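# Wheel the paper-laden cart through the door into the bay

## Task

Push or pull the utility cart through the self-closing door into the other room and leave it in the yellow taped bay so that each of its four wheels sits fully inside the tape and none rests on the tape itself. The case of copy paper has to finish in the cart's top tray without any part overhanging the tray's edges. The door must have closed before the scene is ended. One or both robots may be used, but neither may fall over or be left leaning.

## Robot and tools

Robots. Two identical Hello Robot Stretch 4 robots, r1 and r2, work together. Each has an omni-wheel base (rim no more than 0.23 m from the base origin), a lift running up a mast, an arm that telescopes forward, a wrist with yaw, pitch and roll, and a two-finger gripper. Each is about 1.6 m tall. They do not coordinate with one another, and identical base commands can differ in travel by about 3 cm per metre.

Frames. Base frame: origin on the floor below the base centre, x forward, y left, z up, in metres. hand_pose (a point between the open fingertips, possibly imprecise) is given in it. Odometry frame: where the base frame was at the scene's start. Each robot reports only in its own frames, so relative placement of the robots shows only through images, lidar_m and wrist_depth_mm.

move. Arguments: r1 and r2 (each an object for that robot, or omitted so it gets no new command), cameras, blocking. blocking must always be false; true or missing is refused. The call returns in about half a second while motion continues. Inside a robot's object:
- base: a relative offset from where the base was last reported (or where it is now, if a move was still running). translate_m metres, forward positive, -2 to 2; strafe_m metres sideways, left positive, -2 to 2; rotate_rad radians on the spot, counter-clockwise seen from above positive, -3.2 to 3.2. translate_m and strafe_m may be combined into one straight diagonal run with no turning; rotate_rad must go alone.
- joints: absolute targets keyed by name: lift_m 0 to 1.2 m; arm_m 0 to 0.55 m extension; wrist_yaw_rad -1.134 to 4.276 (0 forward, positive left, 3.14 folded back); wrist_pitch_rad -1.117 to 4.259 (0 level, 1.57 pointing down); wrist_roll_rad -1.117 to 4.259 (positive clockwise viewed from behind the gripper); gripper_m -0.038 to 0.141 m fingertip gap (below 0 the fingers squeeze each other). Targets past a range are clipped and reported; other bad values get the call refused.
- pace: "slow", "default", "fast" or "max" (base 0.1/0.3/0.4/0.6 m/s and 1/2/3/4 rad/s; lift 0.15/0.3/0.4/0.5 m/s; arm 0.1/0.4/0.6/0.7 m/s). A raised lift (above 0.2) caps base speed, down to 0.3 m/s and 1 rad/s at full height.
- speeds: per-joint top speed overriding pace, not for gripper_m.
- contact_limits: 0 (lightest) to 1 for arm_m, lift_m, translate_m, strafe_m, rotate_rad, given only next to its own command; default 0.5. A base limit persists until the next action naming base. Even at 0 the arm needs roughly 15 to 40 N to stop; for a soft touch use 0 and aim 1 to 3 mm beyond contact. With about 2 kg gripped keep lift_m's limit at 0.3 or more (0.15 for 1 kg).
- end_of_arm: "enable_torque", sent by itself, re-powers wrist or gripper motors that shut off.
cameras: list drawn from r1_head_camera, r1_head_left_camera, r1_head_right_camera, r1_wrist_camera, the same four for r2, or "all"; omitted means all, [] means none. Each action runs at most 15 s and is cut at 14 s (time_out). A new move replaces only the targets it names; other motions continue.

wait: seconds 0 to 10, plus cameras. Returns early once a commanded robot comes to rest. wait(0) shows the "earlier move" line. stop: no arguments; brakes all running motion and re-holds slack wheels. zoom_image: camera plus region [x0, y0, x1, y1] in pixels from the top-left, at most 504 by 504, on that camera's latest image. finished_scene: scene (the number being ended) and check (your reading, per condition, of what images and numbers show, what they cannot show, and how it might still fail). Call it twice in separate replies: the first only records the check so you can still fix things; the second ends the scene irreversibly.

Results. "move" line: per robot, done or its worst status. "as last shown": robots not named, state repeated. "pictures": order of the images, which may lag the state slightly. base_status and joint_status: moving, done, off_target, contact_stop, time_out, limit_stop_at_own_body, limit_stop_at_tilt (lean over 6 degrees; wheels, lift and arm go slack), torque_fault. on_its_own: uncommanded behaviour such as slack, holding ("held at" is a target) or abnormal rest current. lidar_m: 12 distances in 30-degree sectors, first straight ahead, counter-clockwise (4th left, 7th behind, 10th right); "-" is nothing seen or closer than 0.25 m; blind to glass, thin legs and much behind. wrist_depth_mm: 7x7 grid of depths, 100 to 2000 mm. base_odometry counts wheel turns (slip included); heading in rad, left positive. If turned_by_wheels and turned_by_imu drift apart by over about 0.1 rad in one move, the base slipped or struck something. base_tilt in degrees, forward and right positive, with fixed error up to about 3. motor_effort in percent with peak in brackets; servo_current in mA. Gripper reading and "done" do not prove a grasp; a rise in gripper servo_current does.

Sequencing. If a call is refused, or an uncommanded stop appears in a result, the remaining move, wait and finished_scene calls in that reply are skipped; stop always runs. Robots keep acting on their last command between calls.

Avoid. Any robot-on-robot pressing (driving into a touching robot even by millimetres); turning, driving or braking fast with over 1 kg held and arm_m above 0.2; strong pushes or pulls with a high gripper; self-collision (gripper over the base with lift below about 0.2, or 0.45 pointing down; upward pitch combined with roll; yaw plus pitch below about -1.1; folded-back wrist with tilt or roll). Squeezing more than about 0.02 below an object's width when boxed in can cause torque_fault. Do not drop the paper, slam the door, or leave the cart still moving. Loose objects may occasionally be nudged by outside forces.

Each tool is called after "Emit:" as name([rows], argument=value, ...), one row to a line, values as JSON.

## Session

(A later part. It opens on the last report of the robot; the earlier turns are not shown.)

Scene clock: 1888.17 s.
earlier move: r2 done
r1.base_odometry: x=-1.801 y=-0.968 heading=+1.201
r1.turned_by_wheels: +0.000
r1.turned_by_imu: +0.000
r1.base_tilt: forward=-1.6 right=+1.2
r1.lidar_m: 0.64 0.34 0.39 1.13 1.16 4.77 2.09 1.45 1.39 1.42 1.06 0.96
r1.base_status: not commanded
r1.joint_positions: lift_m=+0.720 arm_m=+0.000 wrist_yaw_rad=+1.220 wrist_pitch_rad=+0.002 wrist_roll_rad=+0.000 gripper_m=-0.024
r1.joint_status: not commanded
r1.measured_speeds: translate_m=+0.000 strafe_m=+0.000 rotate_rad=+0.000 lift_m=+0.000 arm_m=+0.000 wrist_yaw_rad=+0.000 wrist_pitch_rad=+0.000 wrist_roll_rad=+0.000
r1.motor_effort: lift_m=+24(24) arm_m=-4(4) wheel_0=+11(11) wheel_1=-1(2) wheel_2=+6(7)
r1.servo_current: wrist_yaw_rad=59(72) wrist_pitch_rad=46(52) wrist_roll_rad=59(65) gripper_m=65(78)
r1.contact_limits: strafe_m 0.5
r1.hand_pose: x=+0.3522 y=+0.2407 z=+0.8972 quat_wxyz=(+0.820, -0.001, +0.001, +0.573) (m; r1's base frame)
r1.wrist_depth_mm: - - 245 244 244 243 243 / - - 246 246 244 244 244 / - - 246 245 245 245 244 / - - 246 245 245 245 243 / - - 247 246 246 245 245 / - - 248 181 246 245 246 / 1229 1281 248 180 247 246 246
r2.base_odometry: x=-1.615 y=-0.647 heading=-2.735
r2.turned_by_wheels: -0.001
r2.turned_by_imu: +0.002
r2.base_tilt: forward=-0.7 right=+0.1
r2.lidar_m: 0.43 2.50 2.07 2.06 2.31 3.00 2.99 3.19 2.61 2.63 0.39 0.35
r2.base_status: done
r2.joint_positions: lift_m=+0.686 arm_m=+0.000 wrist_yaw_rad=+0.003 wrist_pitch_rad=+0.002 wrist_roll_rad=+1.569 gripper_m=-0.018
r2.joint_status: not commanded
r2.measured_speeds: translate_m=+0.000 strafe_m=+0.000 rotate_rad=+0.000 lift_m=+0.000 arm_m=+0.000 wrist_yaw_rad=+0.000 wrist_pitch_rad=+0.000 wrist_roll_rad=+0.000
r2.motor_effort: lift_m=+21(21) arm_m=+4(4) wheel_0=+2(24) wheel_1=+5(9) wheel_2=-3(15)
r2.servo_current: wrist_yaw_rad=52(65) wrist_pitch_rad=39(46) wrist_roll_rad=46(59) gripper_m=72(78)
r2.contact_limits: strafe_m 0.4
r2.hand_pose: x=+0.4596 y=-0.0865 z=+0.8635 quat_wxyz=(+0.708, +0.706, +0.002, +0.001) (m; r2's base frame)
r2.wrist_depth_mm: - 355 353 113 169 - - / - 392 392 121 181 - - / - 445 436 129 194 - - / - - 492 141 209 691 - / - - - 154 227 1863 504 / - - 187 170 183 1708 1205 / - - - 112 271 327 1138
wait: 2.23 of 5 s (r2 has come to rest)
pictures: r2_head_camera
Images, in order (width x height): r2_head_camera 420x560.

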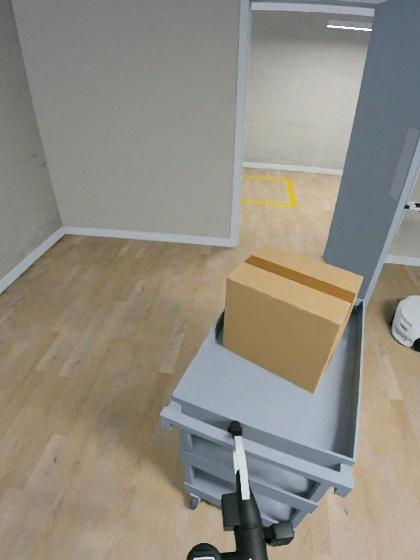

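Emit:
move(blocking=false, cameras=[], r2={"base": {"translate_m": 0.335, "strafe_m": -0.218}, "contact_limits": {"strafe_m": 0.4}})

Emit:
wait(seconds=5, cameras=["r2_head_camera"])

Scene clock: 1900.03 s.
move: r2 moving
r1.base_odometry: x=-1.801 y=-0.968 heading=+1.201
r1.turned_by_wheels: +0.000
r1.turned_by_imu: +0.000
r1.base_tilt: forward=-1.6 right=+1.3
r1.lidar_m: 0.63 0.36 0.39 1.10 1.13 4.79 2.12 1.46 1.38 1.42 1.06 0.98
r1.base_status: not commanded
r1.joint_positions: lift_m=+0.720 arm_m=+0.000 wrist_yaw_rad=+1.220 wrist_pitch_rad=+0.002 wrist_roll_rad=+0.000 gripper_m=-0.024
r1.joint_status: not commanded
r1.measured_speeds: translate_m=+0.000 strafe_m=+0.000 rotate_rad=+0.000 lift_m=+0.000 arm_m=+0.000 wrist_yaw_rad=+0.000 wrist_pitch_rad=+0.000 wrist_roll_rad=+0.000
r1.motor_effort: lift_m=+24(24) arm_m=-4(4) wheel_0=+10(11) wheel_1=-2(2) wheel_2=+6(6)
r1.servo_current: wrist_yaw_rad=46(52) wrist_pitch_rad=39(46) wrist_roll_rad=39(59) gripper_m=72(72)
r1.contact_limits: strafe_m 0.5
r1.hand_pose: x=+0.3522 y=+0.2407 z=+0.8972 quat_wxyz=(+0.820, -0.001, +0.001, +0.573) (m; r1's base frame)
r1.wrist_depth_mm: - - 245 244 244 243 243 / - - 246 245 244 244 243 / - - 246 245 245 244 244 / - - 247 246 246 245 244 / - - 247 246 246 246 245 / - - 248 181 246 246 246 / 1160 1229 248 180 247 246 245
r2.base_odometry: x=-1.650 y=-0.641 heading=-2.735
r2.turned_by_wheels: +0.000
r2.turned_by_imu: +0.001
r2.base_tilt: forward=-0.7 right=+0.0
r2.lidar_m: 0.44 2.51 2.09 2.07 2.30 3.01 2.99 3.14 2.62 2.61 0.41 0.36
r2.base_status: translate_m moving; strafe_m moving
r2.joint_positions: lift_m=+0.686 arm_m=+0.000 wrist_yaw_rad=+0.003 wrist_pitch_rad=+0.002 wrist_roll_rad=+1.569 gripper_m=-0.018
r2.joint_status: not commanded
r2.measured_speeds: translate_m=+0.114 strafe_m=-0.076 rotate_rad=+0.001 lift_m=+0.000 arm_m=+0.000 wrist_yaw_rad=+0.000 wrist_pitch_rad=+0.000 wrist_roll_rad=+0.000
r2.motor_effort: lift_m=+21(21) arm_m=+4(4) wheel_0=+13(17) wheel_1=-4(5) wheel_2=-11(15)
r2.servo_current: wrist_yaw_rad=46(52) wrist_pitch_rad=39(46) wrist_roll_rad=39(59) gripper_m=72(78)
r2.contact_limits: strafe_m 0.4
r2.hand_pose: x=+0.4595 y=-0.0866 z=+0.8635 quat_wxyz=(+0.708, +0.706, +0.002, +0.000) (m; r2's base frame)
r2.wrist_depth_mm: - 351 349 - 166 - - / - 389 387 120 178 - - / - 442 439 125 191 - - / - - 492 138 208 707 - / - - - 150 226 1618 512 / - - 187 165 183 1708 1205 / - - - 112 272 1464 1229
pictures: none
No camera images: "cameras" was empty.

Scene clock: 1902.23 s.
earlier move: r2 done
r1.base_odometry: x=-1.801 y=-0.968 heading=+1.201
r1.turned_by_wheels: +0.000
r1.turned_by_imu: +0.000
r1.base_tilt: forward=-1.6 right=+1.3
r1.lidar_m: 0.65 0.36 0.38 0.79 1.07 4.77 2.09 1.45 1.37 1.45 1.03 0.98
r1.base_status: not commanded
r1.joint_positions: lift_m=+0.720 arm_m=+0.000 wrist_yaw_rad=+1.220 wrist_pitch_rad=+0.002 wrist_roll_rad=+0.000 gripper_m=-0.024
r1.joint_status: not commanded
r1.measured_speeds: translate_m=+0.000 strafe_m=+0.000 rotate_rad=+0.000 lift_m=+0.000 arm_m=+0.000 wrist_yaw_rad=+0.000 wrist_pitch_rad=+0.000 wrist_roll_rad=+0.000
r1.motor_effort: lift_m=+24(24) arm_m=-4(4) wheel_0=+10(11) wheel_1=-1(2) wheel_2=+6(7)
r1.servo_current: wrist_yaw_rad=52(65) wrist_pitch_rad=46(52) wrist_roll_rad=46(72) gripper_m=78(85)
r1.contact_limits: strafe_m 0.5
r1.hand_pose: x=+0.3522 y=+0.2407 z=+0.8972 quat_wxyz=(+0.820, -0.001, +0.001, +0.573) (m; r1's base frame)
r1.wrist_depth_mm: - - 245 243 244 243 243 / - - 245 245 244 243 243 / - - 247 245 244 244 243 / 904 - 247 245 246 245 245 / 891 - 247 246 246 245 246 / - - 247 181 246 246 246 / - 137 248 180 246 247 246
r2.base_odometry: x=-2.009 y=-0.580 heading=-2.735
r2.turned_by_wheels: -0.001
r2.turned_by_imu: +0.002
r2.base_tilt: forward=-0.7 right=+0.1
r2.lidar_m: 0.43 2.64 2.22 2.22 2.48 3.37 3.36 2.98 2.49 2.48 0.40 0.38
r2.base_status: done
r2.joint_positions: lift_m=+0.686 arm_m=+0.000 wrist_yaw_rad=+0.004 wrist_pitch_rad=+0.002 wrist_roll_rad=+1.569 gripper_m=-0.018
r2.joint_status: not commanded
r2.measured_speeds: translate_m=+0.000 strafe_m=+0.000 rotate_rad=+0.000 lift_m=+0.000 arm_m=+0.000 wrist_yaw_rad=+0.000 wrist_pitch_rad=+0.000 wrist_roll_rad=+0.000
r2.motor_effort: lift_m=+21(21) arm_m=+4(4) wheel_0=+1(23) wheel_1=-5(7) wheel_2=-3(15)
r2.servo_current: wrist_yaw_rad=52(65) wrist_pitch_rad=39(46) wrist_roll_rad=59(59) gripper_m=72(78)
r2.contact_limits: strafe_m 0.4
r2.hand_pose: x=+0.4596 y=-0.0863 z=+0.8635 quat_wxyz=(+0.708, +0.706, +0.002, +0.001) (m; r2's base frame)
r2.wrist_depth_mm: - 349 353 - 165 - - / - 389 392 120 178 - - / - 445 439 126 192 - - / - - 496 139 208 707 - / - - - 151 227 1661 504 / - - 187 167 183 1661 1229 / - - - 112 274 329 1118
wait: 2.20 of 5 s (r2 has come to rest)
pictures: r2_head_camera
Images, in order (width x height): r2_head_camera 420x560.

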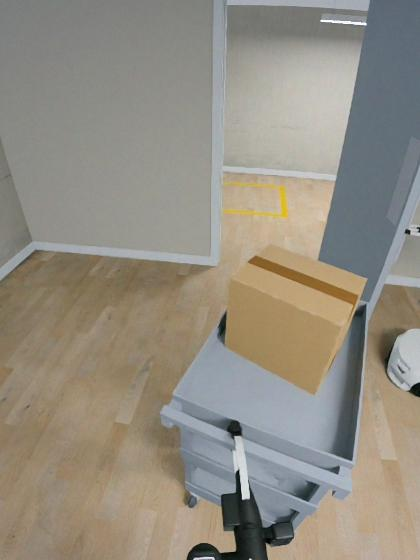

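Emit:
move(blocking=false, cameras=[], r2={"base": {"translate_m": 0.02, "strafe_m": -0.145}, "contact_limits": {"strafe_m": 0.4}})

Emit:
wait(seconds=5, cameras=["r2_head_camera"])

Scene clock: 1923.93 s.
move: r2 moving
r1.base_odometry: x=-1.801 y=-0.968 heading=+1.201
r1.turned_by_wheels: +0.000
r1.turned_by_imu: +0.000
r1.base_tilt: forward=-1.5 right=+1.3
r1.lidar_m: 0.63 0.36 0.39 0.79 1.04 4.78 2.10 1.48 1.37 1.44 1.05 0.98
r1.base_status: not commanded
r1.joint_positions: lift_m=+0.720 arm_m=+0.000 wrist_yaw_rad=+1.220 wrist_pitch_rad=+0.002 wrist_roll_rad=+0.000 gripper_m=-0.024
r1.joint_status: not commanded
r1.measured_speeds: translate_m=+0.000 strafe_m=+0.000 rotate_rad=+0.000 lift_m=+0.000 arm_m=+0.000 wrist_yaw_rad=+0.000 wrist_pitch_rad=+0.000 wrist_roll_rad=+0.000
r1.motor_effort: lift_m=+24(24) arm_m=-4(4) wheel_0=+10(11) wheel_1=-2(2) wheel_2=+6(7)
r1.servo_current: wrist_yaw_rad=59(65) wrist_pitch_rad=39(52) wrist_roll_rad=33(59) gripper_m=72(72)
r1.contact_limits: strafe_m 0.5
r1.hand_pose: x=+0.3522 y=+0.2407 z=+0.8972 quat_wxyz=(+0.820, -0.001, +0.001, +0.573) (m; r1's base frame)
r1.wrist_depth_mm: - - 246 243 244 243 242 / - - 245 245 245 244 243 / - - 245 245 245 245 244 / 891 - 246 246 246 244 245 / 904 - 247 246 246 246 244 / - - 247 181 246 245 246 / - 136 249 180 248 246 246
r2.base_odometry: x=-2.026 y=-0.551 heading=-2.735
r2.turned_by_wheels: +0.000
r2.turned_by_imu: +0.001
r2.base_tilt: forward=-0.7 right=+0.1
r2.lidar_m: 0.43 2.70 2.23 2.22 2.55 3.38 3.38 2.94 2.45 2.43 0.39 0.35
r2.base_status: translate_m moving; strafe_m moving
r2.joint_positions: lift_m=+0.686 arm_m=+0.000 wrist_yaw_rad=+0.008 wrist_pitch_rad=+0.002 wrist_roll_rad=+1.569 gripper_m=-0.018
r2.joint_status: not commanded
r2.measured_speeds: translate_m=+0.018 strafe_m=-0.131 rotate_rad=+0.001 lift_m=+0.000 arm_m=+0.000 wrist_yaw_rad=+0.003 wrist_pitch_rad=+0.000 wrist_roll_rad=+0.000
r2.motor_effort: lift_m=+21(21) arm_m=+4(4) wheel_0=+16(21) wheel_1=-8(11) wheel_2=-5(9)
r2.servo_current: wrist_yaw_rad=65(65) wrist_pitch_rad=39(46) wrist_roll_rad=46(59) gripper_m=72(78)
r2.contact_limits: strafe_m 0.4
r2.hand_pose: x=+0.4600 y=-0.0850 z=+0.8635 quat_wxyz=(+0.708, +0.706, +0.003, +0.002) (m; r2's base frame)
r2.wrist_depth_mm: - 345 347 - 162 - - / - 384 389 117 175 175 - / - 442 436 122 189 - - / - - 492 135 205 676 - / - - - 148 224 1708 512 / - - 193 167 184 1708 1205 / - - - 112 273 1464 1229
pictures: none
No camera images: "cameras" was empty.

Scene clock: 1925.30 s.
earlier move: r2 done
r1.base_odometry: x=-1.801 y=-0.968 heading=+1.201
r1.turned_by_wheels: +0.000
r1.turned_by_imu: +0.000
r1.base_tilt: forward=-1.6 right=+1.3
r1.lidar_m: 0.65 0.35 0.39 0.71 0.96 4.76 2.10 1.47 1.39 1.41 1.03 0.98
r1.base_status: not commanded
r1.joint_positions: lift_m=+0.720 arm_m=+0.000 wrist_yaw_rad=+1.220 wrist_pitch_rad=+0.002 wrist_roll_rad=+0.000 gripper_m=-0.024
r1.joint_status: not commanded
r1.measured_speeds: translate_m=+0.000 strafe_m=+0.000 rotate_rad=+0.000 lift_m=+0.000 arm_m=+0.000 wrist_yaw_rad=+0.000 wrist_pitch_rad=+0.000 wrist_roll_rad=+0.000
r1.motor_effort: lift_m=+24(24) arm_m=-4(4) wheel_0=+10(11) wheel_1=-2(2) wheel_2=+6(7)
r1.servo_current: wrist_yaw_rad=39(65) wrist_pitch_rad=46(52) wrist_roll_rad=65(65) gripper_m=65(78)
r1.contact_limits: strafe_m 0.5
r1.hand_pose: x=+0.3522 y=+0.2407 z=+0.8972 quat_wxyz=(+0.820, -0.001, +0.001, +0.573) (m; r1's base frame)
r1.wrist_depth_mm: - - 245 243 245 243 243 / - - 245 245 244 245 243 / - - 246 245 245 244 244 / 831 960 246 246 245 245 244 / 809 960 246 246 246 245 245 / - - 248 181 247 246 245 / - 144 248 180 248 246 246
r2.base_odometry: x=-2.085 y=-0.454 heading=-2.735
r2.turned_by_wheels: -0.001
r2.turned_by_imu: +0.000
r2.base_tilt: forward=-0.7 right=+0.1
r2.lidar_m: 0.42 2.67 2.37 2.34 2.65 3.43 3.41 2.86 2.36 2.36 0.44 0.39
r2.base_status: done
r2.joint_positions: lift_m=+0.686 arm_m=+0.000 wrist_yaw_rad=+0.005 wrist_pitch_rad=+0.002 wrist_roll_rad=+1.569 gripper_m=-0.018
r2.joint_status: not commanded
r2.measured_speeds: translate_m=+0.000 strafe_m=+0.000 rotate_rad=+0.000 lift_m=+0.000 arm_m=+0.000 wrist_yaw_rad=+0.000 wrist_pitch_rad=+0.000 wrist_roll_rad=+0.000
r2.motor_effort: lift_m=+21(21) arm_m=+4(4) wheel_0=+4(21) wheel_1=-3(11) wheel_2=-1(9)
r2.servo_current: wrist_yaw_rad=59(65) wrist_pitch_rad=39(46) wrist_roll_rad=39(59) gripper_m=72(78)
r2.contact_limits: strafe_m 0.4
r2.hand_pose: x=+0.4597 y=-0.0861 z=+0.8635 quat_wxyz=(+0.708, +0.706, +0.002, +0.001) (m; r2's base frame)
r2.wrist_depth_mm: - 377 377 132 189 - - / - 394 397 139 196 - - / - 436 436 146 207 - - / - - 473 154 218 - - / - - 517 164 232 1661 - / - - 186 173 184 1661 500 / - - - 112 254 1808 1255
wait: 1.37 of 5 s (r2 has come to rest)
pictures: r2_head_camera
Images, in order (width x height): r2_head_camera 420x560.

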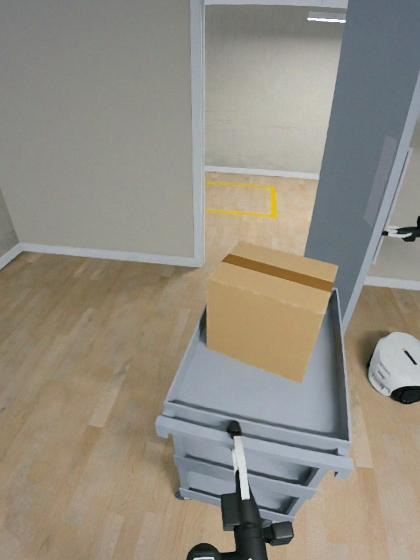

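Emit:
move(blocking=false, cameras=[], r2={"base": {"translate_m": 0.288, "strafe_m": -0.083}, "contact_limits": {"strafe_m": 0.4}})

Emit:
wait(seconds=5, cameras=["r2_head_camera"])

Scene clock: 1933.73 s.
move: r2 moving
r1.base_odometry: x=-1.801 y=-0.968 heading=+1.201
r1.turned_by_wheels: +0.000
r1.turned_by_imu: +0.000
r1.base_tilt: forward=-1.6 right=+1.2
r1.lidar_m: 0.64 0.37 0.37 0.68 0.93 4.78 2.10 1.45 1.38 1.43 1.05 0.98
r1.base_status: not commanded
r1.joint_positions: lift_m=+0.720 arm_m=+0.000 wrist_yaw_rad=+1.220 wrist_pitch_rad=+0.002 wrist_roll_rad=+0.000 gripper_m=-0.024
r1.joint_status: not commanded
r1.measured_speeds: translate_m=+0.000 strafe_m=+0.000 rotate_rad=+0.000 lift_m=+0.000 arm_m=+0.000 wrist_yaw_rad=+0.000 wrist_pitch_rad=+0.000 wrist_roll_rad=+0.000
r1.motor_effort: lift_m=+24(24) arm_m=-4(4) wheel_0=+11(11) wheel_1=-2(2) wheel_2=+6(6)
r1.servo_current: wrist_yaw_rad=52(65) wrist_pitch_rad=46(46) wrist_roll_rad=52(59) gripper_m=72(78)
r1.contact_limits: strafe_m 0.5
r1.hand_pose: x=+0.3522 y=+0.2407 z=+0.8972 quat_wxyz=(+0.820, -0.001, +0.001, +0.573) (m; r1's base frame)
r1.wrist_depth_mm: - - 245 244 243 243 243 / - - 245 245 244 244 244 / - - 246 246 245 245 244 / 778 931 246 246 246 245 244 / 768 904 248 246 246 246 245 / - - 246 181 247 246 246 / - 144 247 180 247 246 247
r2.base_odometry: x=-2.117 y=-0.458 heading=-2.735
r2.turned_by_wheels: +0.000
r2.turned_by_imu: +0.001
r2.base_tilt: forward=-0.7 right=+0.1
r2.lidar_m: 0.42 2.63 2.36 2.35 2.64 3.45 3.46 2.82 2.36 2.34 0.47 0.39
r2.base_status: translate_m moving; strafe_m moving
r2.joint_positions: lift_m=+0.686 arm_m=+0.000 wrist_yaw_rad=+0.003 wrist_pitch_rad=+0.002 wrist_roll_rad=+1.569 gripper_m=-0.018
r2.joint_status: not commanded
r2.measured_speeds: translate_m=+0.122 strafe_m=-0.037 rotate_rad=+0.002 lift_m=+0.000 arm_m=+0.000 wrist_yaw_rad=-0.021 wrist_pitch_rad=+0.000 wrist_roll_rad=+0.000
r2.motor_effort: lift_m=+21(21) arm_m=+4(4) wheel_0=+16(17) wheel_1=+8(9) wheel_2=-15(16)
r2.servo_current: wrist_yaw_rad=46(59) wrist_pitch_rad=46(46) wrist_roll_rad=46(52) gripper_m=72(78)
r2.contact_limits: strafe_m 0.4
r2.hand_pose: x=+0.4595 y=-0.0865 z=+0.8635 quat_wxyz=(+0.708, +0.706, +0.002, +0.001) (m; r2's base frame)
r2.wrist_depth_mm: - 377 377 129 186 - - / 1983 392 392 138 196 - - / - 436 433 144 206 - - / - - 477 153 216 - - / - - 517 163 229 1708 - / - - 187 171 183 1661 496 / - - - 112 253 1808 1205
pictures: none
No camera images: "cameras" was empty.

Scene clock: 1935.67 s.
earlier move: r2 done
r1.base_odometry: x=-1.801 y=-0.968 heading=+1.201
r1.turned_by_wheels: +0.000
r1.turned_by_imu: +0.000
r1.base_tilt: forward=-1.6 right=+1.2
r1.lidar_m: 0.66 0.33 0.39 0.55 0.91 4.77 2.07 1.45 1.38 1.43 1.05 0.96
r1.base_status: not commanded
r1.joint_positions: lift_m=+0.720 arm_m=+0.000 wrist_yaw_rad=+1.220 wrist_pitch_rad=+0.002 wrist_roll_rad=+0.000 gripper_m=-0.024
r1.joint_status: not commanded
r1.measured_speeds: translate_m=+0.000 strafe_m=+0.000 rotate_rad=+0.000 lift_m=+0.000 arm_m=+0.000 wrist_yaw_rad=+0.000 wrist_pitch_rad=+0.000 wrist_roll_rad=+0.000
r1.motor_effort: lift_m=+24(24) arm_m=-4(4) wheel_0=+10(11) wheel_1=-1(2) wheel_2=+6(6)
r1.servo_current: wrist_yaw_rad=59(65) wrist_pitch_rad=46(52) wrist_roll_rad=65(65) gripper_m=65(78)
r1.contact_limits: strafe_m 0.5
r1.hand_pose: x=+0.3522 y=+0.2407 z=+0.8972 quat_wxyz=(+0.820, -0.001, +0.001, +0.573) (m; r1's base frame)
r1.wrist_depth_mm: - - 245 244 244 243 243 / - - 246 245 244 244 244 / 591 668 245 246 245 246 245 / 591 640 246 245 245 245 244 / 574 647 248 246 246 246 245 / - 445 247 181 246 245 245 / - 153 248 180 246 246 246
r2.base_odometry: x=-2.382 y=-0.492 heading=-2.735
r2.turned_by_wheels: -0.001
r2.turned_by_imu: -0.001
r2.base_tilt: forward=-0.6 right=+0.0
r2.lidar_m: 0.41 2.33 2.37 2.35 2.67 3.73 3.71 2.80 2.33 2.32 0.40 0.37
r2.base_status: done
r2.joint_positions: lift_m=+0.686 arm_m=+0.000 wrist_yaw_rad=-0.004 wrist_pitch_rad=+0.002 wrist_roll_rad=+1.569 gripper_m=-0.018
r2.joint_status: not commanded
r2.measured_speeds: translate_m=+0.000 strafe_m=+0.000 rotate_rad=+0.000 lift_m=+0.000 arm_m=+0.000 wrist_yaw_rad=+0.000 wrist_pitch_rad=+0.000 wrist_roll_rad=+0.000
r2.motor_effort: lift_m=+21(21) arm_m=+4(4) wheel_0=+0(18) wheel_1=+4(9) wheel_2=-5(21)
r2.servo_current: wrist_yaw_rad=52(59) wrist_pitch_rad=39(46) wrist_roll_rad=52(59) gripper_m=72(78)
r2.contact_limits: strafe_m 0.4
r2.hand_pose: x=+0.4589 y=-0.0885 z=+0.8635 quat_wxyz=(+0.708, +0.706, -0.001, -0.002) (m; r2's base frame)
r2.wrist_depth_mm: - 357 355 115 172 - - / 1808 392 392 - 182 - - / 1921 445 433 134 196 - - / 1921 - 488 144 212 723 - / - - - 156 229 1756 517 / - - 180 169 183 1708 1205 / - - - 112 270 1464 1138
wait: 1.93 of 5 s (r2 has come to rest)
pictures: r2_head_camera
Images, in order (width x height): r2_head_camera 420x560.

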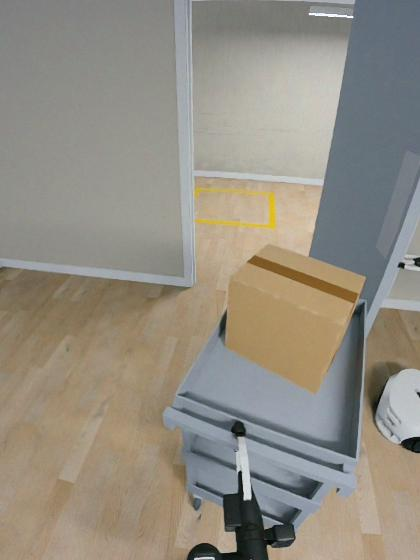

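Emit:
move(blocking=false, cameras=[], r2={"base": {"translate_m": -0.648, "strafe_m": -0.0565}, "contact_limits": {"strafe_m": 0.4}})

Emit:
wait(seconds=6, cameras=["r2_head_camera"])

Scene clock: 2040.70 s.
move: r2 moving
r1.base_odometry: x=-1.801 y=-0.968 heading=+1.201
r1.turned_by_wheels: +0.000
r1.turned_by_imu: +0.000
r1.base_tilt: forward=-1.6 right=+1.2
r1.lidar_m: 0.60 0.37 0.38 0.56 0.90 4.78 2.10 1.46 1.37 1.45 1.05 0.99
r1.base_status: not commanded
r1.joint_positions: lift_m=+0.720 arm_m=+0.000 wrist_yaw_rad=+1.220 wrist_pitch_rad=+0.002 wrist_roll_rad=+0.000 gripper_m=-0.024
r1.joint_status: not commanded
r1.measured_speeds: translate_m=+0.000 strafe_m=+0.000 rotate_rad=+0.000 lift_m=+0.000 arm_m=+0.000 wrist_yaw_rad=+0.000 wrist_pitch_rad=+0.000 wrist_roll_rad=+0.000
r1.motor_effort: lift_m=+24(24) arm_m=-4(4) wheel_0=+11(11) wheel_1=-1(2) wheel_2=+6(7)
r1.servo_current: wrist_yaw_rad=39(65) wrist_pitch_rad=39(46) wrist_roll_rad=59(65) gripper_m=72(78)
r1.contact_limits: strafe_m 0.5
r1.hand_pose: x=+0.3522 y=+0.2407 z=+0.8972 quat_wxyz=(+0.820, -0.001, +0.001, +0.573) (m; r1's base frame)
r1.wrist_depth_mm: - - 244 244 245 243 243 / - - 246 245 245 244 244 / 603 683 246 245 244 244 244 / 597 668 246 245 245 245 244 / 597 661 247 246 246 245 245 / - 466 247 181 246 245 246 / - 144 248 180 247 247 247
r2.base_odometry: x=-2.354 y=-0.477 heading=-2.735
r2.turned_by_wheels: +0.000
r2.turned_by_imu: +0.001
r2.base_tilt: forward=-0.7 right=+0.0
r2.lidar_m: 0.41 2.35 2.40 2.37 2.71 3.71 3.68 2.76 2.33 2.32 0.39 0.38
r2.base_status: translate_m moving; strafe_m moving
r2.joint_positions: lift_m=+0.686 arm_m=+0.000 wrist_yaw_rad=-0.001 wrist_pitch_rad=+0.002 wrist_roll_rad=+1.569 gripper_m=-0.018
r2.joint_status: not commanded
r2.measured_speeds: translate_m=-0.121 strafe_m=-0.012 rotate_rad=+0.000 lift_m=+0.000 arm_m=+0.000 wrist_yaw_rad=+0.023 wrist_pitch_rad=+0.000 wrist_roll_rad=+0.000
r2.motor_effort: lift_m=+21(21) arm_m=-3(4) wheel_0=-10(15) wheel_1=-10(10) wheel_2=+15(15)
r2.servo_current: wrist_yaw_rad=59(59) wrist_pitch_rad=46(46) wrist_roll_rad=33(52) gripper_m=78(78)
r2.contact_limits: strafe_m 0.4
r2.hand_pose: x=+0.4593 y=-0.0876 z=+0.8635 quat_wxyz=(+0.708, +0.706, +0.000, -0.001) (m; r2's base frame)
r2.wrist_depth_mm: - 357 355 115 171 - - / 1863 389 392 - 183 - - / 1863 442 430 133 197 - - / 1863 - 488 143 211 707 - / - - - 155 229 1756 517 / - - 186 169 183 1708 1255 / - - - 112 270 1576 1205
pictures: none
No camera images: "cameras" was empty.

Scene clock: 2043.83 s.
earlier move: r2 done
r1.base_odometry: x=-1.801 y=-0.968 heading=+1.201
r1.turned_by_wheels: +0.000
r1.turned_by_imu: +0.000
r1.base_tilt: forward=-1.6 right=+1.2
r1.lidar_m: 0.66 0.37 0.39 0.82 0.76 4.77 2.11 1.47 1.38 1.43 1.05 0.97
r1.base_status: not commanded
r1.joint_positions: lift_m=+0.720 arm_m=+0.000 wrist_yaw_rad=+1.220 wrist_pitch_rad=+0.002 wrist_roll_rad=+0.000 gripper_m=-0.024
r1.joint_status: not commanded
r1.measured_speeds: translate_m=+0.000 strafe_m=+0.000 rotate_rad=+0.000 lift_m=+0.000 arm_m=+0.000 wrist_yaw_rad=+0.000 wrist_pitch_rad=+0.000 wrist_roll_rad=+0.000
r1.motor_effort: lift_m=+24(24) arm_m=-4(4) wheel_0=+10(11) wheel_1=-1(2) wheel_2=+6(7)
r1.servo_current: wrist_yaw_rad=46(72) wrist_pitch_rad=39(46) wrist_roll_rad=46(65) gripper_m=72(78)
r1.contact_limits: strafe_m 0.5
r1.hand_pose: x=+0.3522 y=+0.2407 z=+0.8972 quat_wxyz=(+0.820, -0.001, +0.001, +0.573) (m; r1's base frame)
r1.wrist_depth_mm: - - 245 244 244 243 243 / - - 246 245 244 244 243 / - - 246 245 245 244 244 / - - 246 246 245 246 245 / - - 247 246 246 246 245 / - - 248 181 246 246 245 / - - 248 180 247 247 245
r2.base_odometry: x=-1.809 y=-0.184 heading=-2.736
r2.turned_by_wheels: -0.001
r2.turned_by_imu: -0.002
r2.base_tilt: forward=-0.7 right=+0.0
r2.lidar_m: 0.39 3.03 2.55 2.55 2.87 3.10 3.11 2.59 2.15 2.14 2.44 0.40
r2.base_status: done
r2.joint_positions: lift_m=+0.686 arm_m=+0.000 wrist_yaw_rad=-0.003 wrist_pitch_rad=+0.002 wrist_roll_rad=+1.569 gripper_m=-0.018
r2.joint_status: not commanded
r2.measured_speeds: translate_m=+0.000 strafe_m=+0.000 rotate_rad=+0.000 lift_m=+0.000 arm_m=+0.000 wrist_yaw_rad=+0.000 wrist_pitch_rad=+0.000 wrist_roll_rad=+0.000
r2.motor_effort: lift_m=+20(21) arm_m=-3(4) wheel_0=-5(15) wheel_1=-4(12) wheel_2=+1(19)
r2.servo_current: wrist_yaw_rad=46(59) wrist_pitch_rad=39(46) wrist_roll_rad=46(59) gripper_m=65(78)
r2.contact_limits: strafe_m 0.4
r2.hand_pose: x=+0.4590 y=-0.0884 z=+0.8635 quat_wxyz=(+0.708, +0.706, -0.001, -0.002) (m; r2's base frame)
r2.wrist_depth_mm: - - - 160 217 - - / - 418 418 164 221 - - / - 439 436 167 225 - - / - 469 459 170 230 - - / - - 484 174 236 - - / - - 186 176 184 1576 539 / - - - 112 244 1661 496
wait: 3.13 of 6 s (r2 has come to rest)
pictures: r2_head_camera
Images, in order (width x height): r2_head_camera 420x560.

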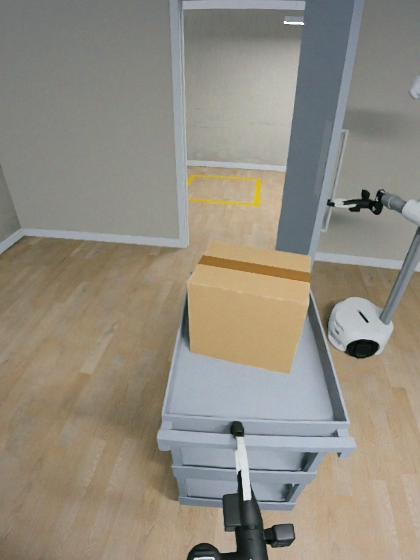

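Emit:
move(blocking=false, cameras=["r2_head_camera"])

Scene clock: 2071.00 s.
r1.base_odometry: x=-1.801 y=-0.968 heading=+1.201
r1.turned_by_wheels: +0.000
r1.turned_by_imu: +0.000
r1.base_tilt: forward=-1.6 right=+1.3
r1.lidar_m: 0.64 0.36 0.37 0.84 0.76 4.76 2.10 1.45 1.37 1.40 1.05 0.99
r1.base_status: not commanded
r1.joint_positions: lift_m=+0.720 arm_m=+0.000 wrist_yaw_rad=+1.220 wrist_pitch_rad=+0.002 wrist_roll_rad=+0.000 gripper_m=-0.024
r1.joint_status: not commanded
r1.measured_speeds: translate_m=+0.000 strafe_m=+0.000 rotate_rad=+0.000 lift_m=+0.000 arm_m=+0.000 wrist_yaw_rad=+0.000 wrist_pitch_rad=+0.000 wrist_roll_rad=+0.000
r1.motor_effort: lift_m=+24(24) arm_m=-4(4) wheel_0=+10(11) wheel_1=-1(2) wheel_2=+6(7)
r1.servo_current: wrist_yaw_rad=39(72) wrist_pitch_rad=39(46) wrist_roll_rad=33(65) gripper_m=72(78)
r1.contact_limits: strafe_m 0.5
r1.hand_pose: x=+0.3522 y=+0.2407 z=+0.8972 quat_wxyz=(+0.820, -0.001, +0.001, +0.573) (m; r1's base frame)
r1.wrist_depth_mm: - - 246 244 243 243 243 / - - 245 245 244 243 243 / - - 246 245 244 245 244 / - - 247 245 246 245 244 / - - 247 246 246 246 244 / - - 247 181 246 247 246 / - - 248 180 246 246 246
r2.base_odometry: x=-1.809 y=-0.184 heading=-2.736
r2.turned_by_wheels: +0.000
r2.turned_by_imu: +0.000
r2.base_tilt: forward=-0.7 right=+0.1
r2.lidar_m: 0.40 3.01 2.57 2.55 2.89 3.09 3.09 2.57 2.13 2.15 2.41 0.40
r2.base_status: done
r2.joint_positions: lift_m=+0.686 arm_m=+0.000 wrist_yaw_rad=-0.003 wrist_pitch_rad=+0.002 wrist_roll_rad=+1.569 gripper_m=-0.018
r2.joint_status: not commanded
r2.measured_speeds: translate_m=+0.000 strafe_m=+0.000 rotate_rad=+0.000 lift_m=+0.000 arm_m=+0.000 wrist_yaw_rad=+0.000 wrist_pitch_rad=+0.000 wrist_roll_rad=+0.000
r2.motor_effort: lift_m=+21(21) arm_m=-3(4) wheel_0=-5(15) wheel_1=-3(12) wheel_2=+1(19)
r2.servo_current: wrist_yaw_rad=39(59) wrist_pitch_rad=39(46) wrist_roll_rad=46(59) gripper_m=72(78)
r2.contact_limits: strafe_m 0.4
r2.hand_pose: x=+0.4590 y=-0.0884 z=+0.8635 quat_wxyz=(+0.708, +0.706, -0.001, -0.002) (m; r2's base frame)
r2.wrist_depth_mm: - - - 161 217 - - / - 415 421 164 223 - - / - 439 433 166 225 - - / - 466 455 170 230 - - / - - 488 174 236 - - / - - 186 176 183 1618 544 / - - - 112 242 1661 492
pictures: r2_head_camera
Images, in order (width x height): r2_head_camera 420x560.

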